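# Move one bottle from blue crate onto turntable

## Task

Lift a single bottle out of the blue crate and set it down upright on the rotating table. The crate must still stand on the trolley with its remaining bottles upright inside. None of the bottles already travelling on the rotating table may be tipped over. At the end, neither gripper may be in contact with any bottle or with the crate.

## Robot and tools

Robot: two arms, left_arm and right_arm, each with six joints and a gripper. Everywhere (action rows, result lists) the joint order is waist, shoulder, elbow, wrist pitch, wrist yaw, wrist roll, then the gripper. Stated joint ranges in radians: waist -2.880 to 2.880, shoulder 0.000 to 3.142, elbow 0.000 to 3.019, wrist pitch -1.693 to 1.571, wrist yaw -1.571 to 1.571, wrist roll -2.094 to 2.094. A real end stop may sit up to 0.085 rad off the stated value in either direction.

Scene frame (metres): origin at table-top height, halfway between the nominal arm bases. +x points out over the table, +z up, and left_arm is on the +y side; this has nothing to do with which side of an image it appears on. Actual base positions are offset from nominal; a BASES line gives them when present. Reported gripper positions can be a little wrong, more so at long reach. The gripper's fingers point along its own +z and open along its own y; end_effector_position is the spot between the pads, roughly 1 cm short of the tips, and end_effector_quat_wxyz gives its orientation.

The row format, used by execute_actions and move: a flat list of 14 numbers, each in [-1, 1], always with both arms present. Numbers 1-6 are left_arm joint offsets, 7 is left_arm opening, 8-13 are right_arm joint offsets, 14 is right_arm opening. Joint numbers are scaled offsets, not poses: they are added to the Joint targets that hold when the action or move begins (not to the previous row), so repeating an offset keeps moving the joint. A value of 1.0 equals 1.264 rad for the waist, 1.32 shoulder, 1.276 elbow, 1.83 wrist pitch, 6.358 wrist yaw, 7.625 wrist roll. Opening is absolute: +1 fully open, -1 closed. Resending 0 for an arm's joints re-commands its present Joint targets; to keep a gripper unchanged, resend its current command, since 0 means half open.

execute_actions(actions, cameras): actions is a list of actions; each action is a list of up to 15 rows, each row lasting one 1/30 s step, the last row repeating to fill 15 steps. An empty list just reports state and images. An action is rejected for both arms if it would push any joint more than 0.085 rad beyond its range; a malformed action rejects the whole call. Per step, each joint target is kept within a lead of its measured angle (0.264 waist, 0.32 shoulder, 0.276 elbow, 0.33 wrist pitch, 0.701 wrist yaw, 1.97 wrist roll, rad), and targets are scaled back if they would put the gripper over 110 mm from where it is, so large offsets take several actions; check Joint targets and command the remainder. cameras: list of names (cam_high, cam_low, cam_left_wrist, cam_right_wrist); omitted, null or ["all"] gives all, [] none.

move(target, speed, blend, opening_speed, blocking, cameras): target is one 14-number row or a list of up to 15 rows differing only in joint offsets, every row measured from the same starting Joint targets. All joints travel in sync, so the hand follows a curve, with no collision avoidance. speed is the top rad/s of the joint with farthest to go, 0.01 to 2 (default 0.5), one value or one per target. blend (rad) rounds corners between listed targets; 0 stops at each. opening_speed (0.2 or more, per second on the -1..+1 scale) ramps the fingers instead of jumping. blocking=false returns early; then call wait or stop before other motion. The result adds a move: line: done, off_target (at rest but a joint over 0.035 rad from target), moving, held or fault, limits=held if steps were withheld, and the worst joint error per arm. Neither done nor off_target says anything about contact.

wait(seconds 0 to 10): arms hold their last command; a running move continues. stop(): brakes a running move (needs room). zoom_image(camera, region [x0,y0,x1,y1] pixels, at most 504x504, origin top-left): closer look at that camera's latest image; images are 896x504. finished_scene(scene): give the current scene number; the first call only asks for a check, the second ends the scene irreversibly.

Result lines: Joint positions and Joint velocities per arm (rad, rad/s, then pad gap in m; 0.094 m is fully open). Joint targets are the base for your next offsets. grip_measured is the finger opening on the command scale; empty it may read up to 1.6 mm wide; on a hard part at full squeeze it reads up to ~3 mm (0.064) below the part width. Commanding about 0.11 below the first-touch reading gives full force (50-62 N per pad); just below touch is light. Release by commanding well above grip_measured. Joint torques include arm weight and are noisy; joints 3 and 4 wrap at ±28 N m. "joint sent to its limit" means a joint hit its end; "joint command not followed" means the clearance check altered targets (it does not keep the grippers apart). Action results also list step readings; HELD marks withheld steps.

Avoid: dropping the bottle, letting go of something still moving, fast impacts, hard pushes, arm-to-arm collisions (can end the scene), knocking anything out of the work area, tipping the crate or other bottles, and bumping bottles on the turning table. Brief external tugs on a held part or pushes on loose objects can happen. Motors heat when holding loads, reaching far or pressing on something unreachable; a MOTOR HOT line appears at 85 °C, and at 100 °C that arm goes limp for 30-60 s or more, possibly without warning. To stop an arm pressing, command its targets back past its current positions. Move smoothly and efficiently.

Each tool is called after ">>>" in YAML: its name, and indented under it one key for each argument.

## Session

>>> execute_actions:
  actions: []

Scene clock: 0.00 s.
left_arm: end_effector_position=(+0.0216, +0.1621, +0.1444) grip_measured=+1.000 end_effector_quat_wxyz=(-0.015, -0.401, +0.915, +0.051) | right_arm: end_effector_position=(+0.5912, -0.2308, +0.3851) grip_measured=+1.000 end_effector_quat_wxyz=(+0.513, +0.534, +0.671, +0.040)
Joint names: [waist, shoulder, elbow, wrist pitch, wrist yaw, wrist roll]
Joint positions: left_arm=[-1.211 0.912 0.694 -1.453 0.036 -2.039 0.094] | right_arm=[0.154 1.41 1.397 -0.625 0.66 1.177 0.094]
Joint velocities: left_arm=[0.005 -0.005 -0.012 -0.012 -0.007 -0.022 0] | right_arm=[0.005 -0.015 -0.012 -0.007 0.066 -0.007 0]
Joint torques (N m): no reading
Motor temperatures (°C): left_arm=[32 31 43 23 25 25 26] | right_arm=[26 27 28 27 23 26 23]
Heat: left arm: hottest elbow 43 °C; right arm: hottest elbow 28 °C.
Joint targets: left_arm=[-1.211 0.911 0.719 -1.453 0.036 -2.039] | right_arm=[0.154 1.408 1.429 -0.621 0.660 1.177]
Tool commands: left_gripper/opening=+1.0 right_gripper/opening=+1.0

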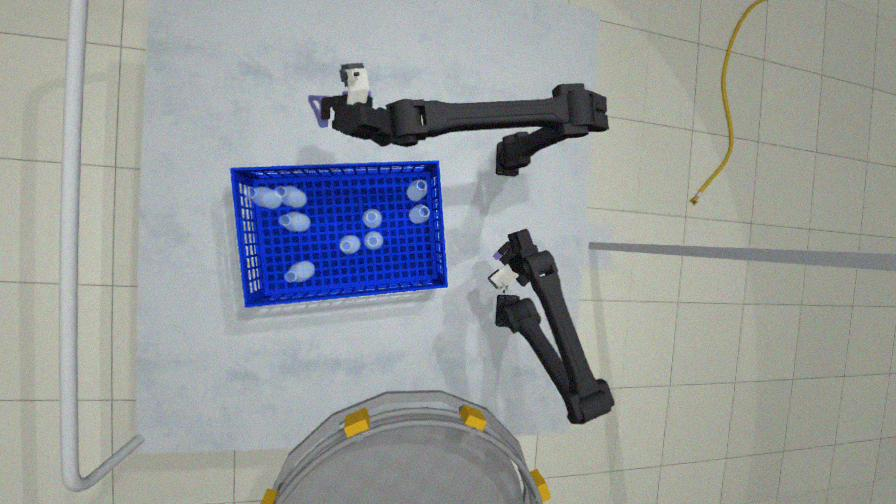

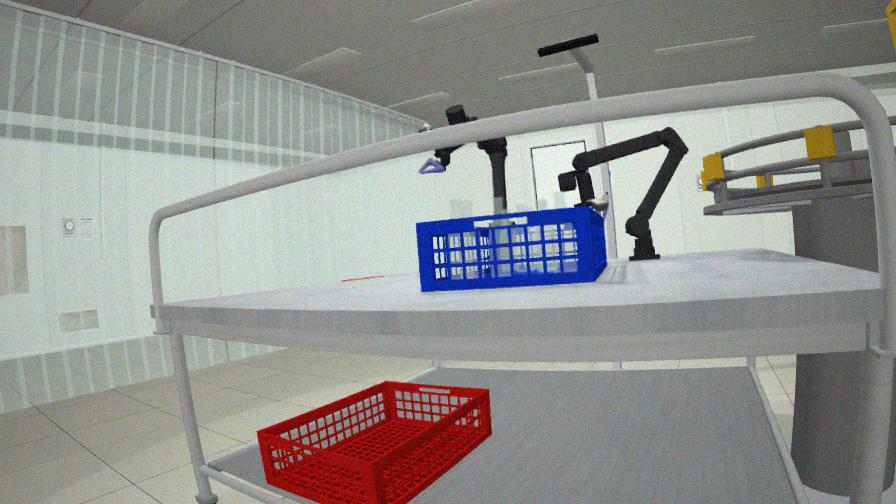

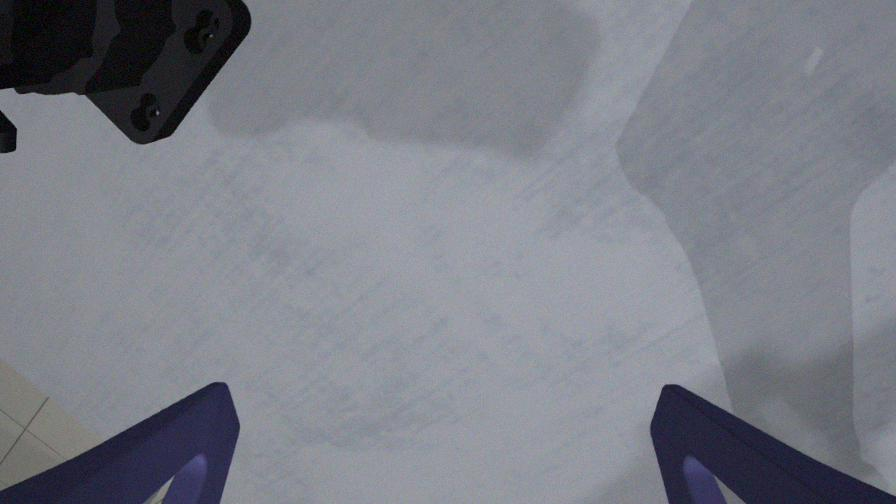

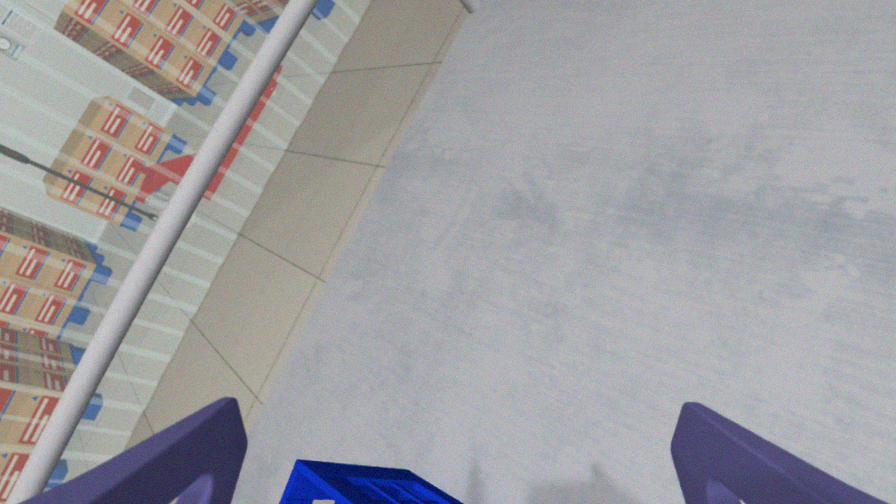

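>>> zoom_image:
  camera: "cam_high"
  region: [225, 150, 465, 315]

>>> move:
  target: [0.3117, 0.1311, 0.4945, 0.2503, -0.0057, 0.2674, 0.36, 0, 0, 0, 0, 0, 0, 1.0]
  speed: 0.9
  cameras: ["cam_left_wrist", "cam_high"]

Scaled by 2.100 from the camera's 896x504 image, which has a finer 1280x720 frame.

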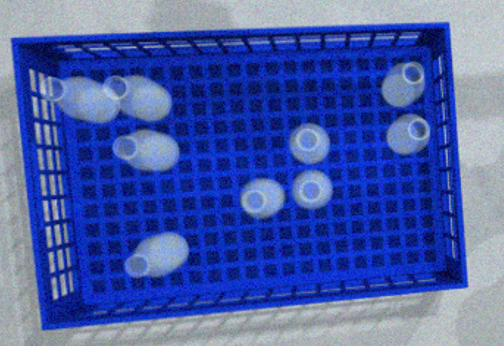

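Scene clock: 51.93 s.
left_arm: end_effector_position=(+0.2632, +0.0148, +0.4050) grip_measured=+0.362 end_effector_quat_wxyz=(+0.348, +0.367, +0.848, -0.156) | right_arm: end_effector_position=(+0.5912, -0.2308, +0.3851) grip_measured=+1.000 end_effector_quat_wxyz=(+0.513, +0.534, +0.671, +0.040)
Joint names: [waist, shoulder, elbow, wrist pitch, wrist yaw, wrist roll]
Joint positions: left_arm=[-0.823 1.074 1.295 -1.009 0.002 -0.011 0.064] | right_arm=[0.154 1.41 1.397 -0.625 0.66 1.177 0.094]
Joint velocities: left_arm=[0.005 -0.015 -0.022 -0.007 0.022 -0.066 0.001] | right_arm=[-0.015 0.015 -0.007 -0.022 0.051 -0.051 0]
Joint torques (N m): left_arm=[-1.32 -6.36 12.62 2.19 -0.17 -0.03] | right_arm=[-0.62 -9.41 13.33 1.48 0.12 0.08]
Motor temperatures (°C): left_arm=[32 31 52 23 25 25 25] | right_arm=[26 28 41 27 24 26 23]
Heat: left arm: hottest elbow 52 °C; right arm: hottest elbow 41 °C.
Joint targets: left_arm=[-0.817 1.084 1.350 -0.994 -0.001 0.000] | right_arm=[0.154 1.408 1.429 -0.621 0.660 1.177]
move: off_target (left_arm); left_arm: the elbow is farthest, 0.055 rad from its target
Images, in order (width x height): cam_high 896x504, cam_left_wrist 896x504.

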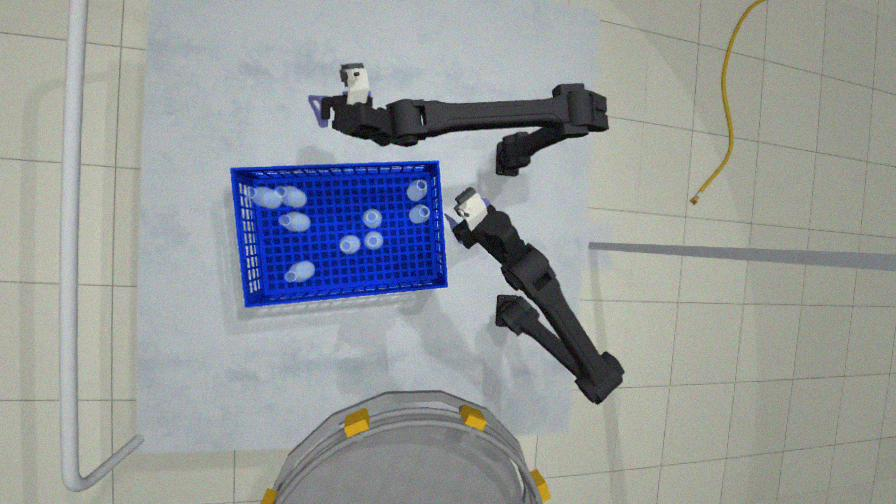

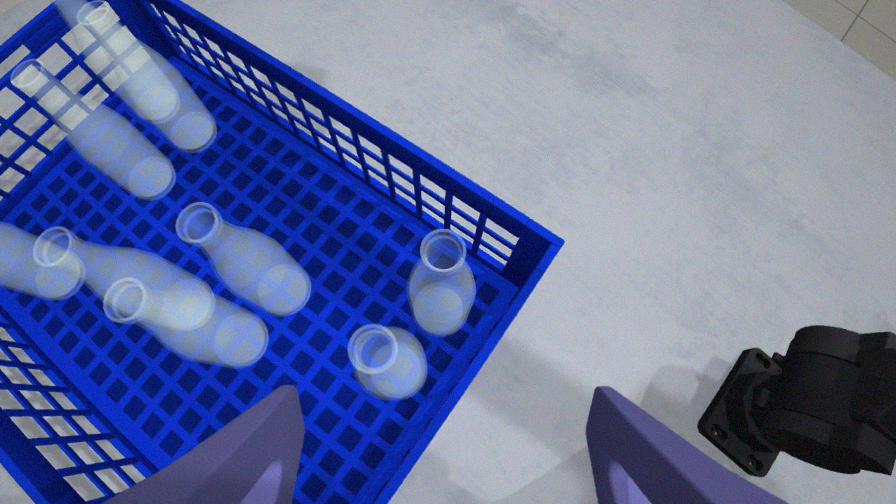

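>>> move:
  target: [0.0696, 0.0598, -0.2045, 0.1525, 0, 0, 0.36, 0, 0, 0, 0, 0, 0, 1.0]
  speed: 0.4
  cameras: ["cam_left_wrist"]

Scene clock: 74.53 s.
left_arm: end_effector_position=(+0.3185, +0.0177, +0.2975) grip_measured=+0.362 end_effector_quat_wxyz=(+0.346, +0.331, +0.867, -0.137) | right_arm: end_effector_position=(+0.5912, -0.2308, +0.3851) grip_measured=+1.000 end_effector_quat_wxyz=(+0.513, +0.534, +0.671, +0.040)
Joint names: [waist, shoulder, elbow, wrist pitch, wrist yaw, wrist roll]
Joint positions: left_arm=[-0.735 1.162 1.084 -0.73 0.002 -0.01 0.064] | right_arm=[0.154 1.41 1.397 -0.625 0.66 1.177 0.094]
Joint velocities: left_arm=[0.005 -0.015 -0.002 -0.007 0.007 0.037 -0.001] | right_arm=[-0.015 -0.005 -0.007 -0.002 0.051 0.037 0]
Joint torques (N m): left_arm=[-1.73 -8.18 9.25 2.22 -0.08 -0.04] | right_arm=[-0.56 -9.35 13.31 1.5 0.12 0.08]
Motor temperatures (°C): left_arm=[32 31 58 23 25 25 25] | right_arm=[26 28 44 27 24 26 23]
Heat: left arm: hottest elbow 58 °C; right arm: hottest elbow 44 °C.
Joint targets: left_arm=[-0.729 1.163 1.089 -0.716 0.000 0.000] | right_arm=[0.154 1.408 1.429 -0.621 0.660 1.177]
move: done
Images, in order (width x height): cam_left_wrist 896x504.

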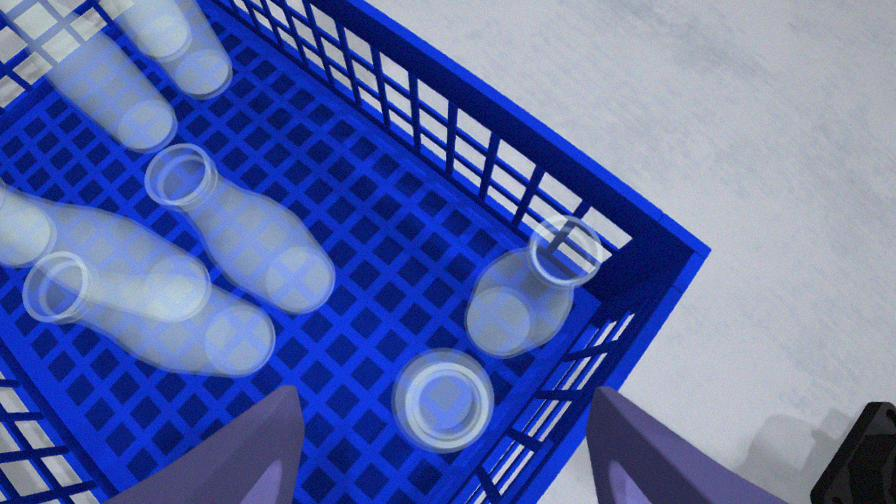

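>>> move:
  target:
    - [0.0012, 0.0159, -0.1082, 0.0907, 0, 0, 0.36, 0, 0, 0, 0, 0, 0, 1.0]
    - [0.0016, 0.0538, -0.192, 0.176, 0, 0, 0.36, 0, 0, 0, 0, 0, 0, 1.0]
  speed: 0.3
  blend: [0.04, 0]
  cameras: ["cam_left_wrist", "cam_low"]

Scene clock: 106.03 s.
left_arm: end_effector_position=(+0.3187, +0.0175, +0.1908) grip_measured=+0.362 end_effector_quat_wxyz=(+0.352, +0.330, +0.865, -0.139) | right_arm: end_effector_position=(+0.5912, -0.2308, +0.3851) grip_measured=+1.000 end_effector_quat_wxyz=(+0.513, +0.534, +0.671, +0.040)
Joint names: [waist, shoulder, elbow, wrist pitch, wrist yaw, wrist roll]
Joint positions: left_arm=[-0.735 1.228 0.842 -0.408 0.002 -0.01 0.064] | right_arm=[0.154 1.41 1.397 -0.625 0.66 1.177 0.094]
Joint velocities: left_arm=[-0.005 -0.005 -0.027 0.007 -0.066 0.037 -0.001] | right_arm=[-0.015 -0.005 -0.012 -0.012 -0.022 0.022 0]
Joint torques (N m): left_arm=[-1.14 -8.35 8.38 2.32 -0.1 -0.02] | right_arm=[-0.62 -9.35 13.33 1.48 0.12 0.08]
Motor temperatures (°C): left_arm=[32 31 52 23 25 25 25] | right_arm=[26 28 47 27 24 26 23]
Heat: left arm: hottest elbow 52 °C; right arm: hottest elbow 47 °C.
Joint targets: left_arm=[-0.727 1.234 0.844 -0.393 0.000 0.000] | right_arm=[0.154 1.408 1.429 -0.621 0.660 1.177]
move: done
Images, in order (width x height): cam_low 896x504, cam_left_wrist 896x504.

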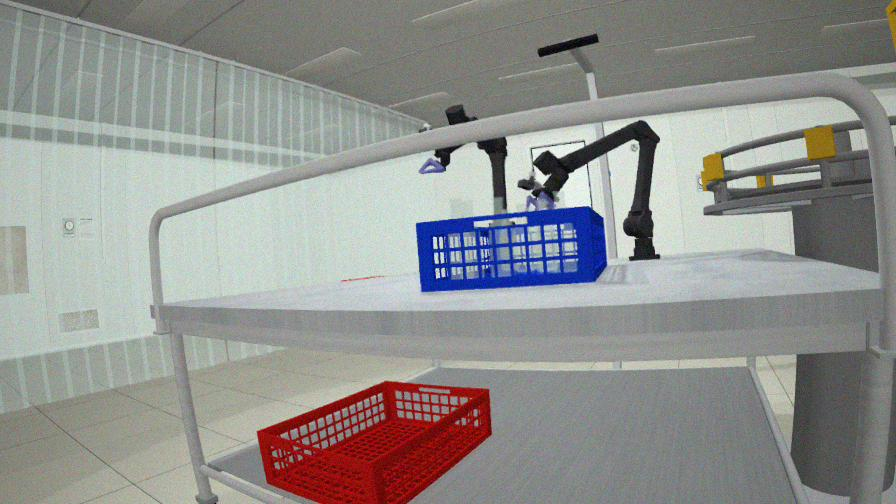

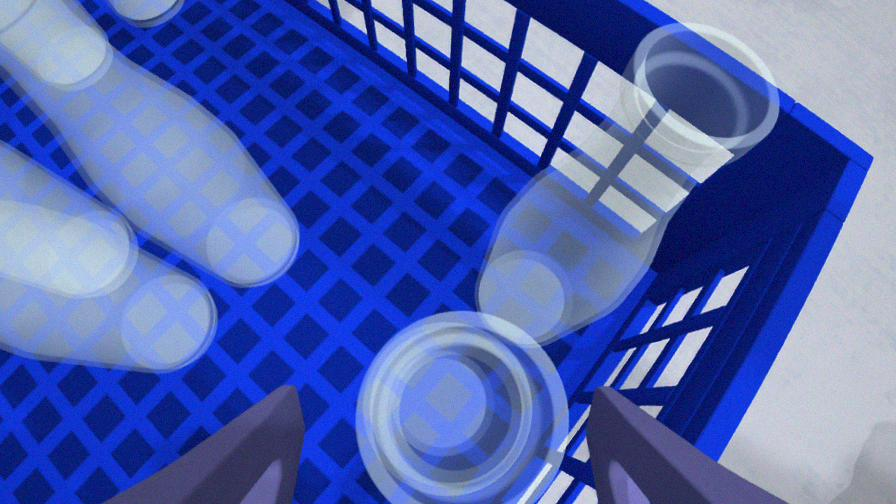

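>>> move:
  target: [-0.0142, 0.0091, 0, 0.0066, 0, 0, 0.36, 0, 0, 0, 0, 0, 0, 1.0]
  speed: 0.1
  cameras: ["cam_left_wrist"]

Scene clock: 122.90 s.
left_arm: end_effector_position=(+0.3201, +0.0153, +0.1891) grip_measured=+0.362 end_effector_quat_wxyz=(+0.354, +0.330, +0.864, -0.140) | right_arm: end_effector_position=(+0.5912, -0.2308, +0.3851) grip_measured=+1.000 end_effector_quat_wxyz=(+0.513, +0.534, +0.671, +0.040)
Joint names: [waist, shoulder, elbow, wrist pitch, wrist yaw, wrist roll]
Joint positions: left_arm=[-0.737 1.236 0.842 -0.396 0.002 -0.01 0.064] | right_arm=[0.154 1.41 1.397 -0.625 0.66 1.177 0.094]
Joint velocities: left_arm=[-0.015 -0.005 -0.012 -0.002 -0.022 0.007 0] | right_arm=[-0.005 -0.015 -0.007 -0.022 -0.081 -0.022 0]
Joint torques (N m): left_arm=[-2.43 -8.47 8.35 2.28 -0.14 -0.04] | right_arm=[-0.62 -9.35 13.31 1.5 0.12 0.08]
Motor temperatures (°C): left_arm=[32 31 52 23 25 25 25] | right_arm=[26 28 48 27 24 26 23]
Heat: left arm: hottest elbow 52 °C; right arm: hottest elbow 48 °C.
Joint targets: left_arm=[-0.745 1.246 0.844 -0.381 0.000 0.000] | right_arm=[0.154 1.408 1.429 -0.621 0.660 1.177]
move: done
Images, in order (width x height): cam_left_wrist 896x504.

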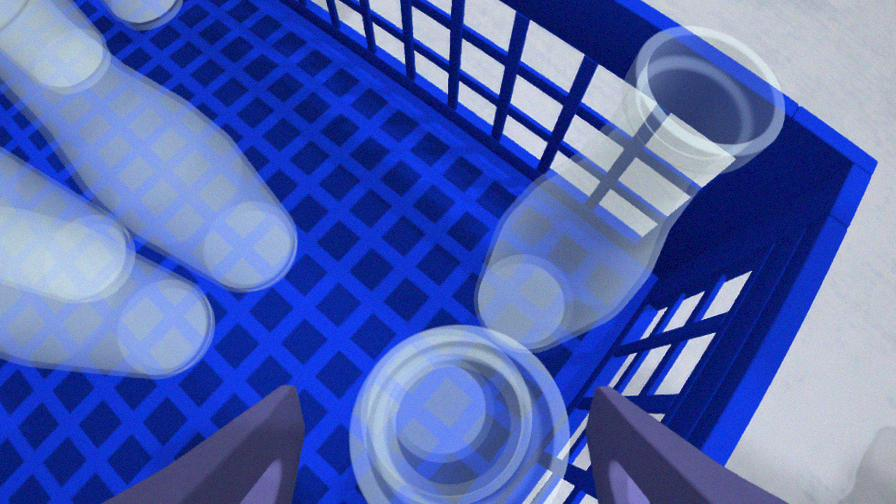

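>>> move:
  target: [0, 0, 0, 0, 0, 0, -0.7, 0, 0, 0, 0, 0, 0, 1.0]
  opening_speed: 0.6
  cameras: ["cam_left_wrist"]

Scene clock: 129.53 s.
left_arm: end_effector_position=(+0.3203, +0.0154, +0.1892) grip_measured=-0.379 end_effector_quat_wxyz=(+0.355, +0.332, +0.863, -0.139) | right_arm: end_effector_position=(+0.5912, -0.2308, +0.3851) grip_measured=+1.000 end_effector_quat_wxyz=(+0.513, +0.534, +0.671, +0.040)
Joint names: [waist, shoulder, elbow, wrist pitch, wrist yaw, wrist roll]
Joint positions: left_arm=[-0.737 1.236 0.842 -0.396 0 -0.006 0.029] | right_arm=[0.154 1.41 1.397 -0.625 0.66 1.177 0.094]
Joint velocities: left_arm=[-0.005 -0.005 0.012 -0.012 -0.022 0.051 0] | right_arm=[-0.005 -0.015 -0.007 -0.002 0.007 0.022 0]
Joint torques (N m): left_arm=[-2.02 -8.06 8.54 2.29 -0.04 -0.02] | right_arm=[-0.62 -9.35 13.33 1.5 0.12 0.08]
Motor temperatures (°C): left_arm=[32 31 52 23 25 25 25] | right_arm=[26 29 48 27 24 26 23]
Heat: left arm: hottest elbow 52 °C; right arm: hottest elbow 48 °C.
Joint targets: left_arm=[-0.745 1.246 0.844 -0.381 -0.001 0.000] | right_arm=[0.154 1.408 1.429 -0.621 0.660 1.177]
move: done
Images, in order (width x height): cam_left_wrist 896x504.

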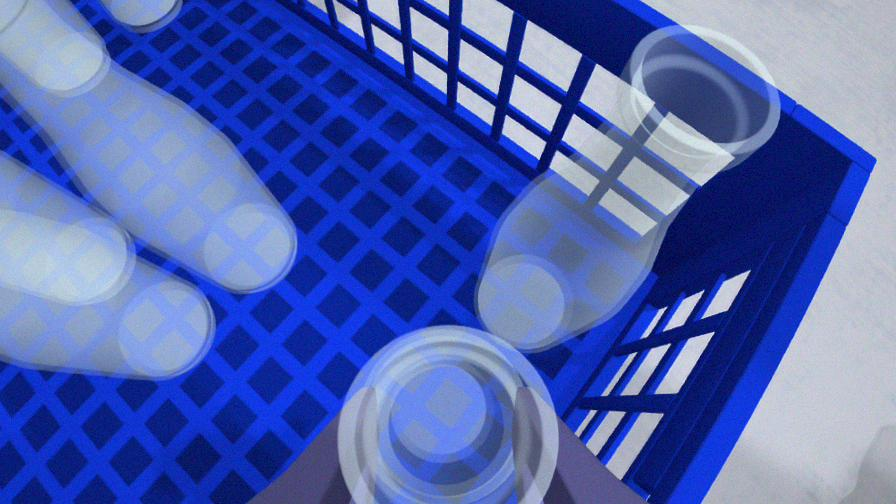

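>>> move:
  target:
    - [0, -0.0045, 0.0439, 0, 0, 0, -0.7, 0, 0, 0, 0, 0, 0, 1.0]
    - [0, -0.0629, 0.1458, -0.1087, 0, 0, -0.7, 0, 0, 0, 0, 0, 0, 1.0]
    - [0, -0.0788, 0.2986, -0.2273, 0, 0, -0.7, 0, 0, 0, 0, 0, 0, 1.0]
    - [0, -0.0561, 0.4922, -0.3557, 0, 0, -0.7, 0, 0, 0, 0, 0, 0, 1.0]
  speed: [0.25, 0.3, 0.4, 0.45]
  blend: [0.02, 0.05, 0.06, 0]
  cameras: ["cam_left_wrist", "cam_low"]

Scene clock: 173.73 s.
left_arm: end_effector_position=(+0.3156, +0.0197, +0.4152) grip_measured=-0.379 end_effector_quat_wxyz=(+0.348, +0.333, +0.866, -0.136) | right_arm: end_effector_position=(+0.5912, -0.2308, +0.3851) grip_measured=+1.000 end_effector_quat_wxyz=(+0.513, +0.534, +0.671, +0.040)
Joint names: [waist, shoulder, elbow, wrist pitch, wrist yaw, wrist roll]
Joint positions: left_arm=[-0.737 1.175 1.404 -1.035 0 -0.006 0.029] | right_arm=[0.154 1.41 1.397 -0.625 0.66 1.177 0.094]
Joint velocities: left_arm=[-0.015 -0.005 0.007 -0.007 0.051 -0.007 0] | right_arm=[0.005 -0.015 0.007 0.012 -0.051 0.022 0]
Joint torques (N m): left_arm=[-2.32 -9.17 13.57 1.59 -0.06 -0.08] | right_arm=[-0.56 -9.41 13.33 1.48 0.12 0.08]
Motor temperatures (°C): left_arm=[31 31 52 23 25 25 27] | right_arm=[25 29 50 27 24 26 23]
Heat: left arm: hottest elbow 52 °C; right arm: hottest elbow 50 °C.
Joint targets: left_arm=[-0.745 1.172 1.472 -1.032 -0.001 0.000] | right_arm=[0.154 1.408 1.429 -0.621 0.660 1.177]
move: off_target (left_arm); left_arm: the elbow is farthest, 0.068 rad from its target
Images, in order (width x height): cam_low 896x504, cam_left_wrist 896x504.

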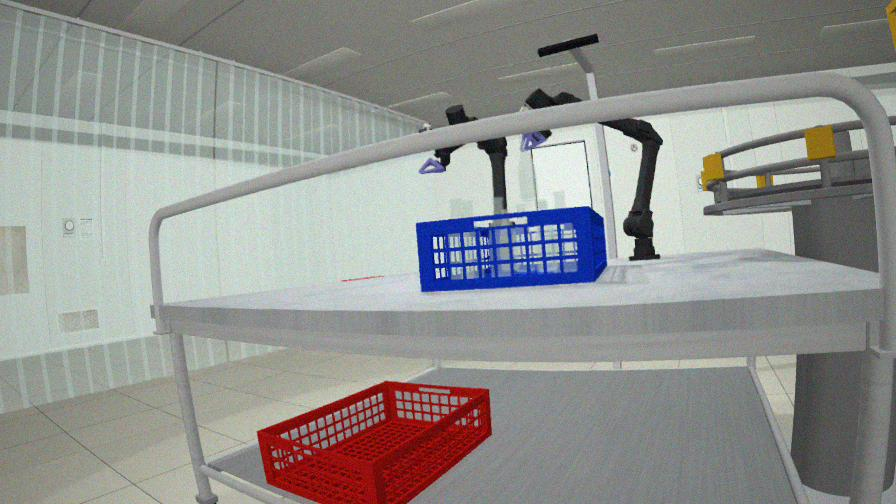

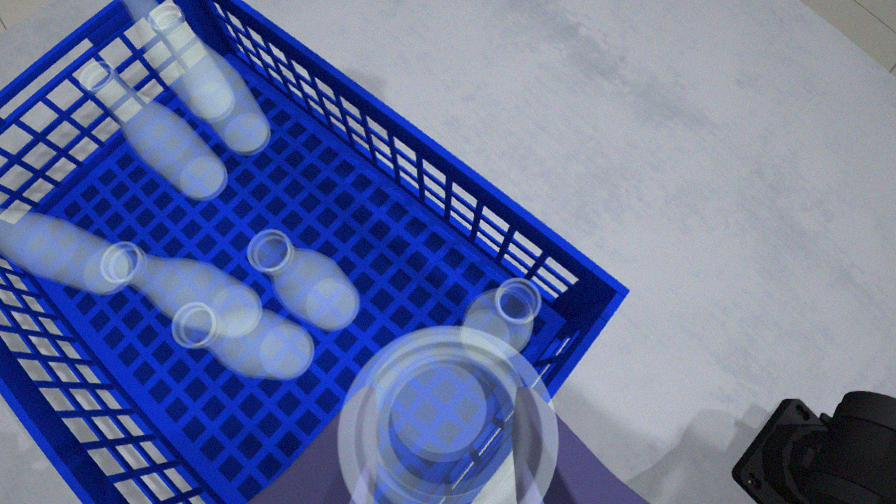

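>>> move:
  target:
    - [0.1147, 0.0742, 0.2821, -0.1377, 0, 0, -0.7, 0, 0, 0, 0, 0, 0, 1.0]
    - [0.3916, 0.1833, 0.5878, -0.2721, 0, 0, -0.7, 0, 0, 0, 0, 0, 0, 1.0]
  speed: [0.45, 0.5]
  blend: [0.08, 0]
  cameras: ["cam_left_wrist"]

>>> move:
  target: [0.9905, 0, 0, 0, 0, 0, -0.7, 0, 0, 0, 0, 0, 0, 1.0]
  speed: 0.65
  cameras: ["cam_left_wrist", "cam_high"]

Scene clock: 194.43 s.
left_arm: end_effector_position=(+0.4302, +0.2226, +0.5992) grip_measured=-0.379 end_effector_quat_wxyz=(+0.378, +0.114, +0.918, -0.049) | right_arm: end_effector_position=(+0.5912, -0.2308, +0.3851) grip_measured=+1.000 end_effector_quat_wxyz=(+0.513, +0.534, +0.671, +0.040)
Joint names: [waist, shoulder, elbow, wrist pitch, wrist yaw, wrist roll]
Joint positions: left_arm=[-0.25 1.416 2.16 -1.533 0 -0.006 0.029] | right_arm=[0.154 1.41 1.397 -0.625 0.66 1.177 0.094]
Joint velocities: left_arm=[-0.015 -0.005 0.002 -0.007 0.022 -0.037 0] | right_arm=[-0.015 0.005 0.007 -0.007 0.037 -0.037 0]
Joint torques (N m): left_arm=[-1.67 -10.52 11.18 1.65 -0.04 -0.07] | right_arm=[-0.56 -9.47 13.31 1.5 0.12 0.08]
Motor temperatures (°C): left_arm=[31 31 56 23 25 25 27] | right_arm=[25 29 50 27 24 26 23]
Heat: left arm: hottest elbow 56 °C; right arm: hottest elbow 50 °C.
Joint targets: left_arm=[-0.250 1.414 2.222 -1.530 0.000 0.000] | right_arm=[0.154 1.408 1.429 -0.621 0.660 1.177]
move: off_target (left_arm); left_arm: the elbow is farthest, 0.062 rad from its target
Images, in order (width x height): cam_left_wrist 896x504.

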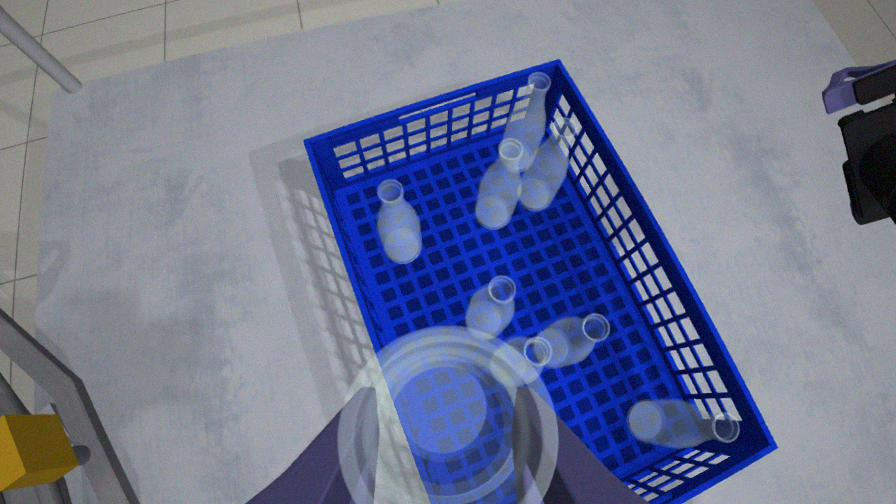

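Scene clock: 196.90 s.
left_arm: end_effector_position=(+0.2225, +0.7544, +0.5976) grip_measured=-0.379 end_effector_quat_wxyz=(+0.333, -0.447, +0.810, +0.182) | right_arm: end_effector_position=(+0.5912, -0.2308, +0.3851) grip_measured=+1.000 end_effector_quat_wxyz=(+0.513, +0.534, +0.671, +0.040)
Joint names: [waist, shoulder, elbow, wrist pitch, wrist yaw, wrist roll]
Joint positions: left_arm=[1.006 1.42 2.16 -1.533 -0.002 -0.006 0.029] | right_arm=[0.154 1.41 1.397 -0.625 0.66 1.177 0.094]
Joint velocities: left_arm=[-0.015 -0.005 0.002 -0.027 -0.037 -0.095 -0.001] | right_arm=[0.005 -0.015 -0.007 -0.022 -0.037 0.007 0]
Joint torques (N m): left_arm=[-1.67 -10.64 11.33 1.68 0.04 -0.07] | right_arm=[-0.62 -9.41 13.33 1.5 0.12 0.08]
Motor temperatures (°C): left_arm=[31 31 56 23 25 25 27] | right_arm=[25 29 50 27 24 26 23]
Heat: left arm: hottest elbow 56 °C; right arm: hottest elbow 50 °C.
Joint targets: left_arm=[1.002 1.414 2.222 -1.530 0.000 0.000] | right_arm=[0.154 1.408 1.429 -0.621 0.660 1.177]
move: off_target (left_arm); left_arm: the elbow is farthest, 0.062 rad from its target
Images, in order (width x height): cam_high 896x504, cam_left_wrist 896x504.

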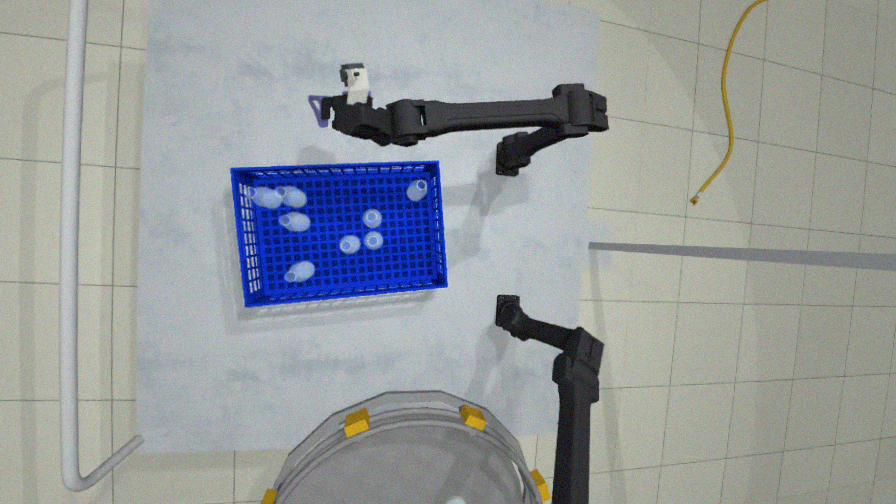

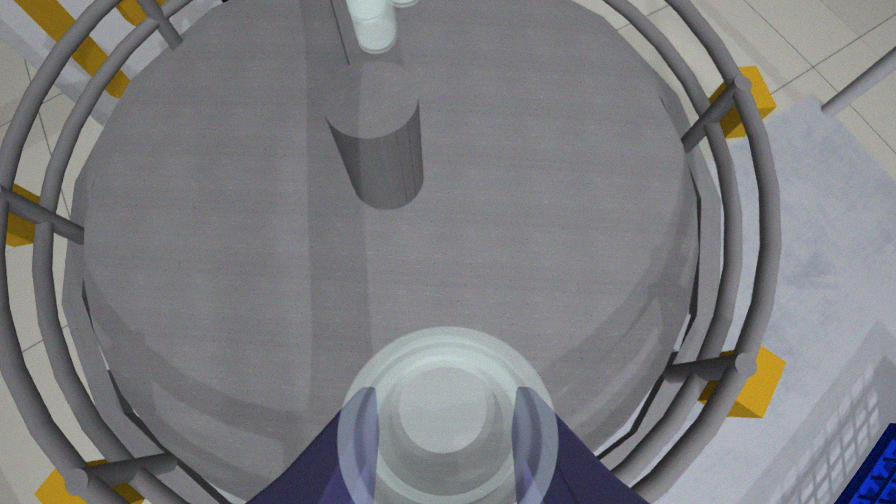

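>>> move:
  target: [0, 0.1205, -0.3119, 0.2852, 0, 0, -0.7, 0, 0, 0, 0, 0, 0, 1.0]
  speed: 0.4
  cameras: ["cam_left_wrist", "cam_low"]

>>> wait:
  seconds: 0.5
  cameras: ["cam_left_wrist"]

Scene clock: 224.53 s.
left_arm: end_effector_position=(+0.3046, +0.8830, +0.4083) grip_measured=-0.379 end_effector_quat_wxyz=(+0.322, -0.450, +0.814, +0.176) | right_arm: end_effector_position=(+0.5912, -0.2308, +0.3851) grip_measured=+1.000 end_effector_quat_wxyz=(+0.513, +0.534, +0.671, +0.040)
Joint names: [waist, shoulder, elbow, wrist pitch, wrist yaw, wrist roll]
Joint positions: left_arm=[1.006 1.592 1.804 -1.032 -0.002 -0.006 0.029] | right_arm=[0.154 1.41 1.397 -0.625 0.66 1.177 0.094]
Joint velocities: left_arm=[-0.005 -0.005 0.002 -0.022 0.007 0.051 0] | right_arm=[-0.005 -0.015 0.012 -0.002 -0.037 -0.081 0]
Joint torques (N m): left_arm=[-1.9 -16.73 10.17 2.69 0.07 -0.06] | right_arm=[-0.62 -9.41 13.33 1.5 0.12 0.08]
Motor temperatures (°C): left_arm=[31 31 56 23 25 25 28] | right_arm=[25 29 51 27 24 26 23]
Heat: left arm: hottest elbow 56 °C; right arm: hottest elbow 51 °C.
Joint targets: left_arm=[1.002 1.573 1.824 -1.008 0.000 0.000] | right_arm=[0.154 1.408 1.429 -0.621 0.660 1.177]
move: done
Images, in order (width x height): cam_low 896x504, cam_left_wrist 896x504.

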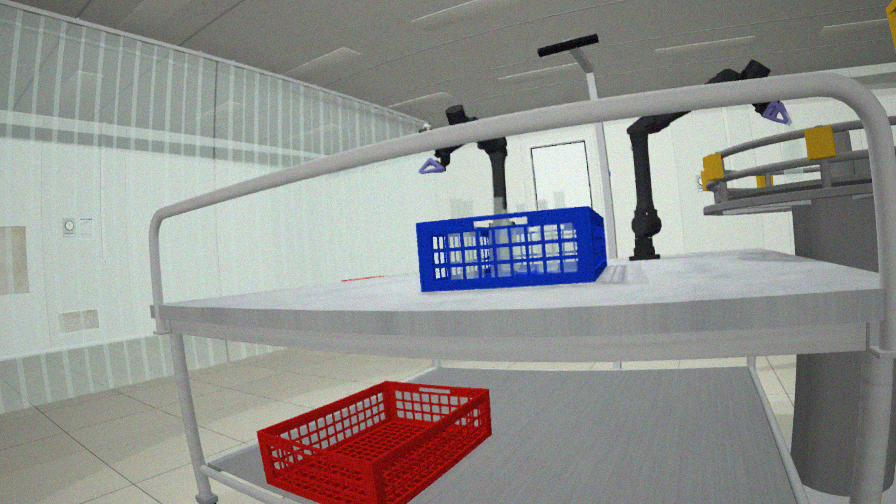

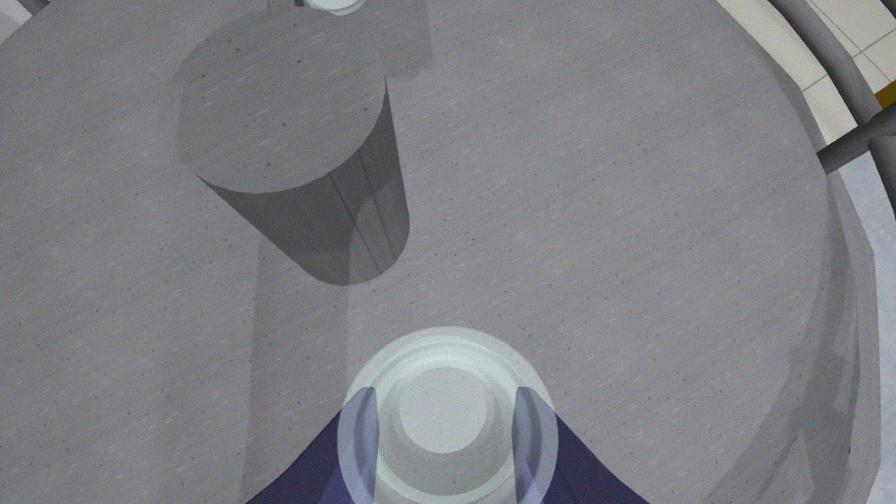

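Scene clock: 225.03 s.
left_arm: end_effector_position=(+0.3046, +0.8830, +0.4083) grip_measured=-0.379 end_effector_quat_wxyz=(+0.322, -0.450, +0.814, +0.176) | right_arm: end_effector_position=(+0.5912, -0.2308, +0.3851) grip_measured=+1.000 end_effector_quat_wxyz=(+0.513, +0.534, +0.671, +0.040)
Joint names: [waist, shoulder, elbow, wrist pitch, wrist yaw, wrist roll]
Joint positions: left_arm=[1.006 1.592 1.804 -1.032 -0.002 -0.006 0.029] | right_arm=[0.154 1.41 1.397 -0.625 0.66 1.177 0.094]
Joint velocities: left_arm=[-0.015 -0.005 -0.012 -0.022 0.007 0.066 0.001] | right_arm=[0.015 0.005 0.007 0.002 -0.066 -0.081 0]
Joint torques (N m): left_arm=[-2.02 -16.67 10.02 2.62 0.04 -0.05] | right_arm=[-0.62 -9.41 13.33 1.5 0.12 0.08]
Motor temperatures (°C): left_arm=[31 31 56 23 25 25 28] | right_arm=[25 29 51 27 24 26 23]
Heat: left arm: hottest elbow 56 °C; right arm: hottest elbow 51 °C.
Joint targets: left_arm=[1.002 1.573 1.824 -1.008 0.000 0.000] | right_arm=[0.154 1.408 1.429 -0.621 0.660 1.177]
Tool commands: left_gripper/opening=-0.7 right_gripper/opening=+1.0
wait: 0.50 s; at rest by 0.17 s
Images, in order (width x height): cam_left_wrist 896x504.

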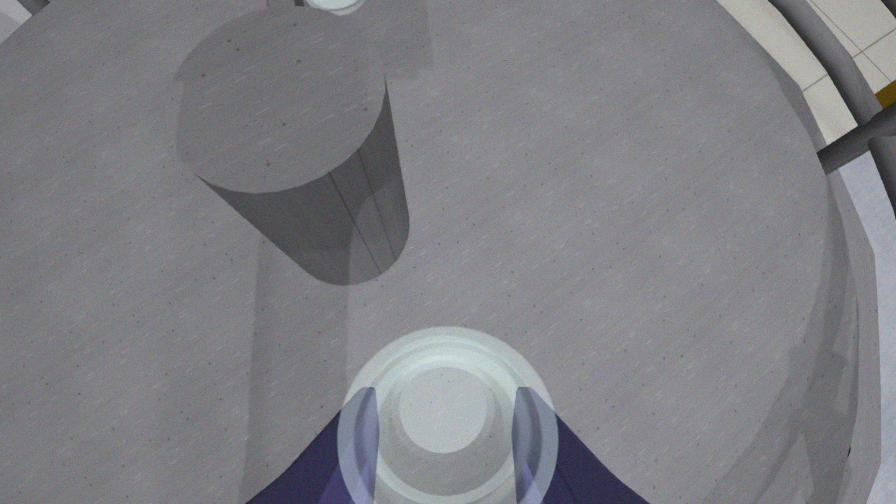

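>>> move:
  target: [0, -0.0223, -0.0353, 0.0246, 0, 0, -0.7, 0, 0, 0, 0, 0, 0, 1.0]
  speed: 0.1
  cameras: ["cam_left_wrist"]

Scene clock: 245.60 s.
left_arm: end_effector_position=(+0.3045, +0.8829, +0.4031) grip_measured=-0.379 end_effector_quat_wxyz=(+0.329, -0.448, +0.811, +0.180) | right_arm: end_effector_position=(+0.5912, -0.2308, +0.3851) grip_measured=+1.000 end_effector_quat_wxyz=(+0.513, +0.534, +0.671, +0.040)
Joint names: [waist, shoulder, elbow, wrist pitch, wrist yaw, wrist roll]
Joint positions: left_arm=[1.006 1.578 1.765 -0.988 -0.002 -0.006 0.029] | right_arm=[0.154 1.41 1.397 -0.625 0.66 1.177 0.094]
Joint velocities: left_arm=[0.005 -0.005 0.002 -0.017 -0.007 -0.037 0.001] | right_arm=[-0.005 0.005 -0.007 -0.017 0.022 -0.007 0]
Joint torques (N m): left_arm=[-2.14 -17.55 9.83 2.62 0.04 -0.06] | right_arm=[-0.62 -9.35 13.33 1.5 0.12 0.08]
Motor temperatures (°C): left_arm=[31 32 56 23 25 25 28] | right_arm=[25 29 52 27 24 26 23]
Heat: left arm: hottest elbow 56 °C; right arm: hottest elbow 52 °C.
Joint targets: left_arm=[1.002 1.544 1.779 -0.963 0.000 0.000] | right_arm=[0.154 1.408 1.429 -0.621 0.660 1.177]
move: done
Images, in order (width x height): cam_left_wrist 896x504.

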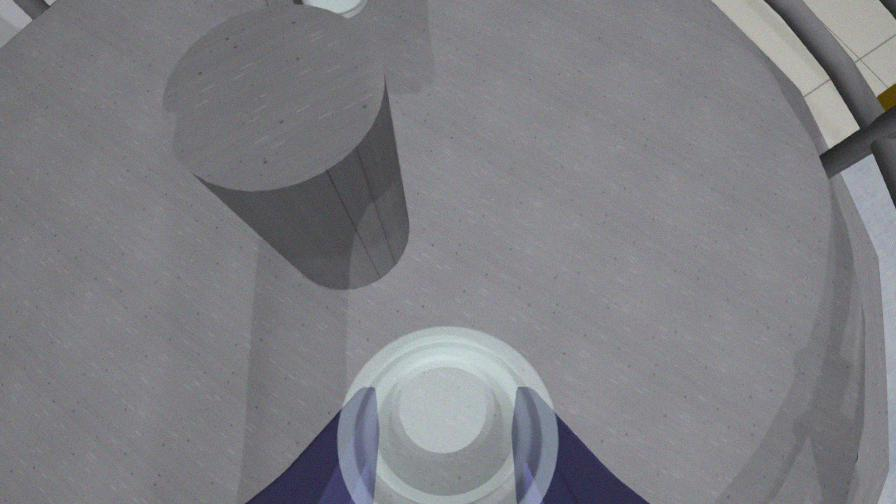

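>>> wait:
  seconds: 0.3
  cameras: ["cam_low", "cam_left_wrist"]

>>> zoom_image:
  camera: "cam_low"
  region: [770, 110, 850, 190]

>>> zoom_image:
  camera: "cam_left_wrist"
  region: [300, 300, 600, 504]

Scene clock: 254.23 s.
left_arm: end_effector_position=(+0.3045, +0.8829, +0.4031) grip_measured=-0.379 end_effector_quat_wxyz=(+0.329, -0.448, +0.811, +0.180) | right_arm: end_effector_position=(+0.5912, -0.2308, +0.3851) grip_measured=+1.000 end_effector_quat_wxyz=(+0.513, +0.534, +0.671, +0.040)
Joint names: [waist, shoulder, elbow, wrist pitch, wrist yaw, wrist roll]
Joint positions: left_arm=[1.006 1.578 1.765 -0.988 -0.002 -0.006 0.029] | right_arm=[0.154 1.41 1.397 -0.625 0.66 1.177 0.094]
Joint velocities: left_arm=[0.005 -0.005 -0.007 0.012 0.007 0.007 0] | right_arm=[-0.005 -0.005 -0.012 -0.017 -0.022 0.066 0]
Joint torques (N m): left_arm=[-1.67 -17.79 9.85 2.78 0.06 -0.07] | right_arm=[-0.56 -9.41 13.33 1.48 0.12 0.08]
Motor temperatures (°C): left_arm=[31 32 56 23 25 25 28] | right_arm=[25 29 52 27 24 26 23]
Heat: left arm: hottest elbow 56 °C; right arm: hottest elbow 52 °C.
Joint targets: left_arm=[1.002 1.544 1.779 -0.963 0.000 0.000] | right_arm=[0.154 1.408 1.429 -0.621 0.660 1.177]
Tool commands: left_gripper/opening=-0.7 right_gripper/opening=+1.0
wait: 0.30 s; at rest from the start
Images, in order (width x height): cam_low 896x504, cam_left_wrist 896x504.

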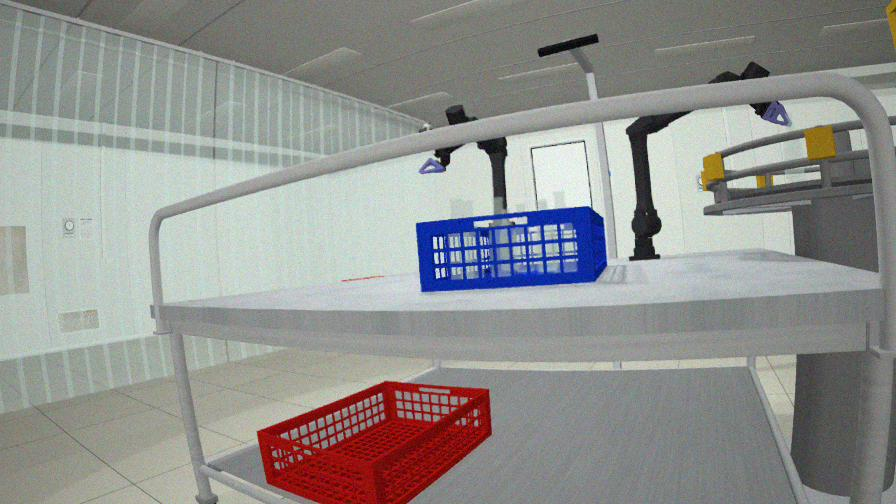

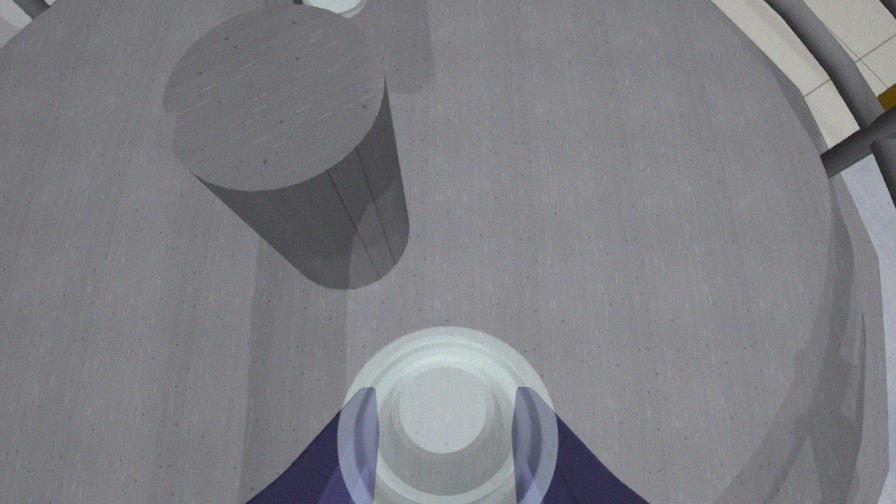

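Scaled by 6.300 from the camera's 896x504 image, which has a finer 1280x720 frame.

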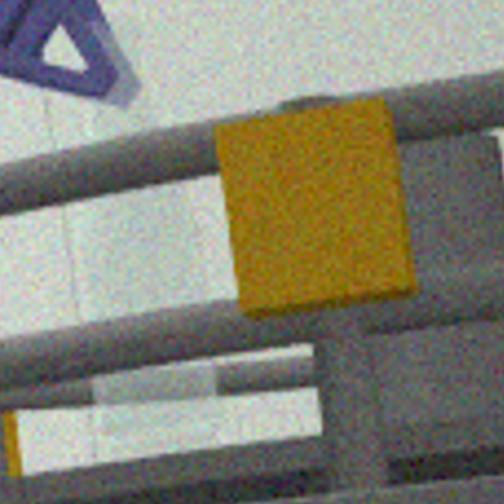

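Scaled by 1.680 from the camera's 896x504 image, which has a finer 1280x720 frame.

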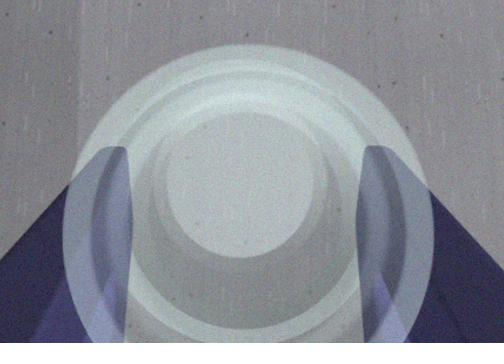

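>>> move:
  target: [0, -0.0114, -0.0878, 0.0585, 0, 0, -0.7, 0, 0, 0, 0, 0, 0, 1.0]
  speed: 0.15
  cameras: ["cam_left_wrist", "cam_low"]

>>> zoom_image:
  camera: "cam_low"
  region: [760, 110, 850, 200]

Scene clock: 289.63 s.
left_arm: end_effector_position=(+0.3053, +0.8841, +0.3709) grip_measured=-0.379 end_effector_quat_wxyz=(+0.335, -0.447, +0.809, +0.183) | right_arm: end_effector_position=(+0.5912, -0.2308, +0.3851) grip_measured=+1.000 end_effector_quat_wxyz=(+0.513, +0.534, +0.671, +0.040)
Joint names: [waist, shoulder, elbow, wrist pitch, wrist yaw, wrist roll]
Joint positions: left_arm=[1.006 1.563 1.656 -0.881 -0.001 -0.006 0.029] | right_arm=[0.154 1.41 1.397 -0.625 0.66 1.177 0.094]
Joint velocities: left_arm=[-0.005 0.005 0.007 -0.002 0.007 0.007 0] | right_arm=[0.005 -0.005 0.002 -0.022 0.007 -0.037 0]
Joint torques (N m): left_arm=[-1.79 -17.61 9.68 2.55 -0.02 -0.07] | right_arm=[-0.62 -9.41 13.31 1.5 0.12 0.08]
Motor temperatures (°C): left_arm=[31 33 55 23 25 25 28] | right_arm=[25 29 53 27 24 26 23]
Heat: left arm: hottest elbow 55 °C; right arm: hottest elbow 53 °C.
Joint targets: left_arm=[1.002 1.529 1.667 -0.856 -0.001 0.000] | right_arm=[0.154 1.408 1.429 -0.621 0.660 1.177]
move: done
Images, in order (width x height): cam_low 896x504, cam_left_wrist 896x504.

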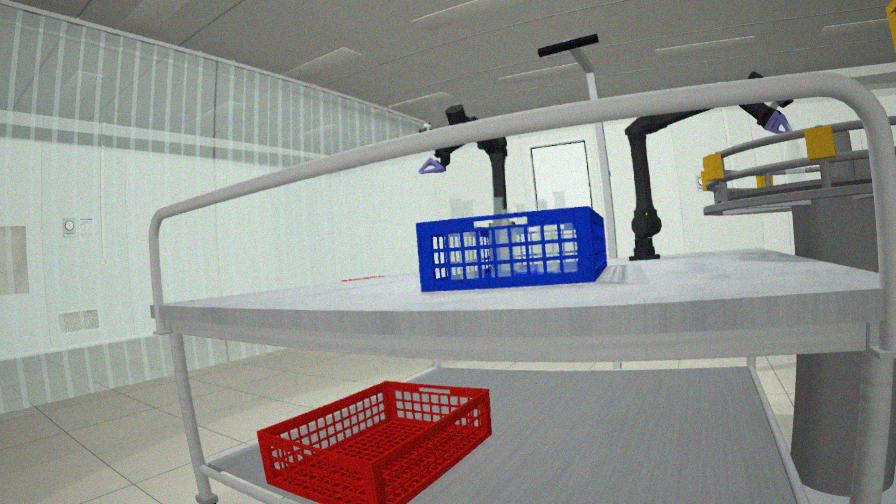

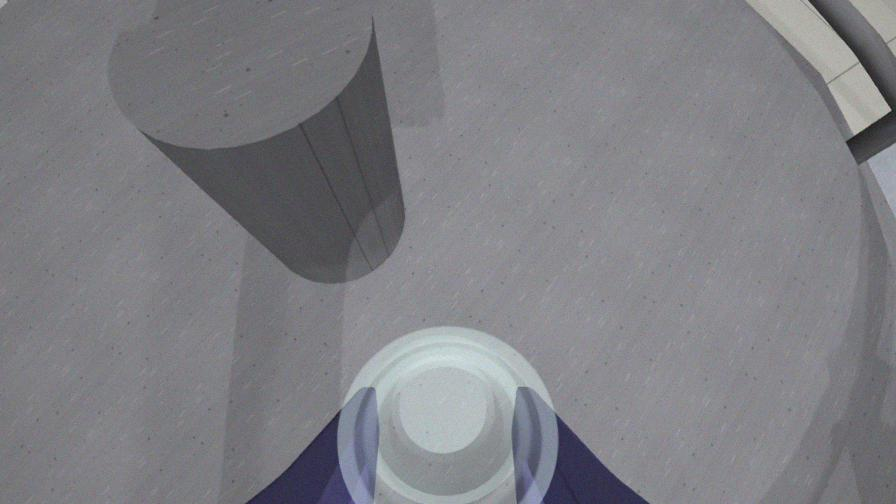

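Scaled by 5.600 from the camera's 896x504 image, which has a finer 1280x720 frame.

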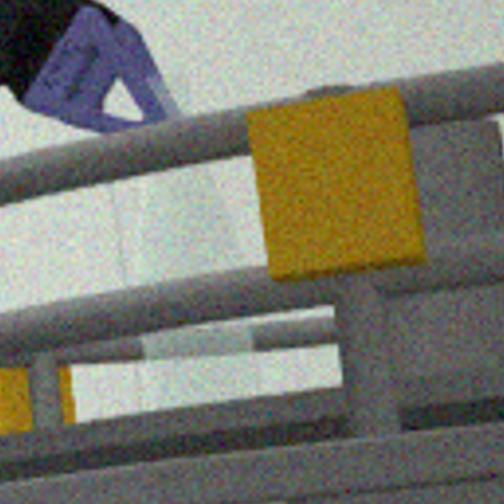

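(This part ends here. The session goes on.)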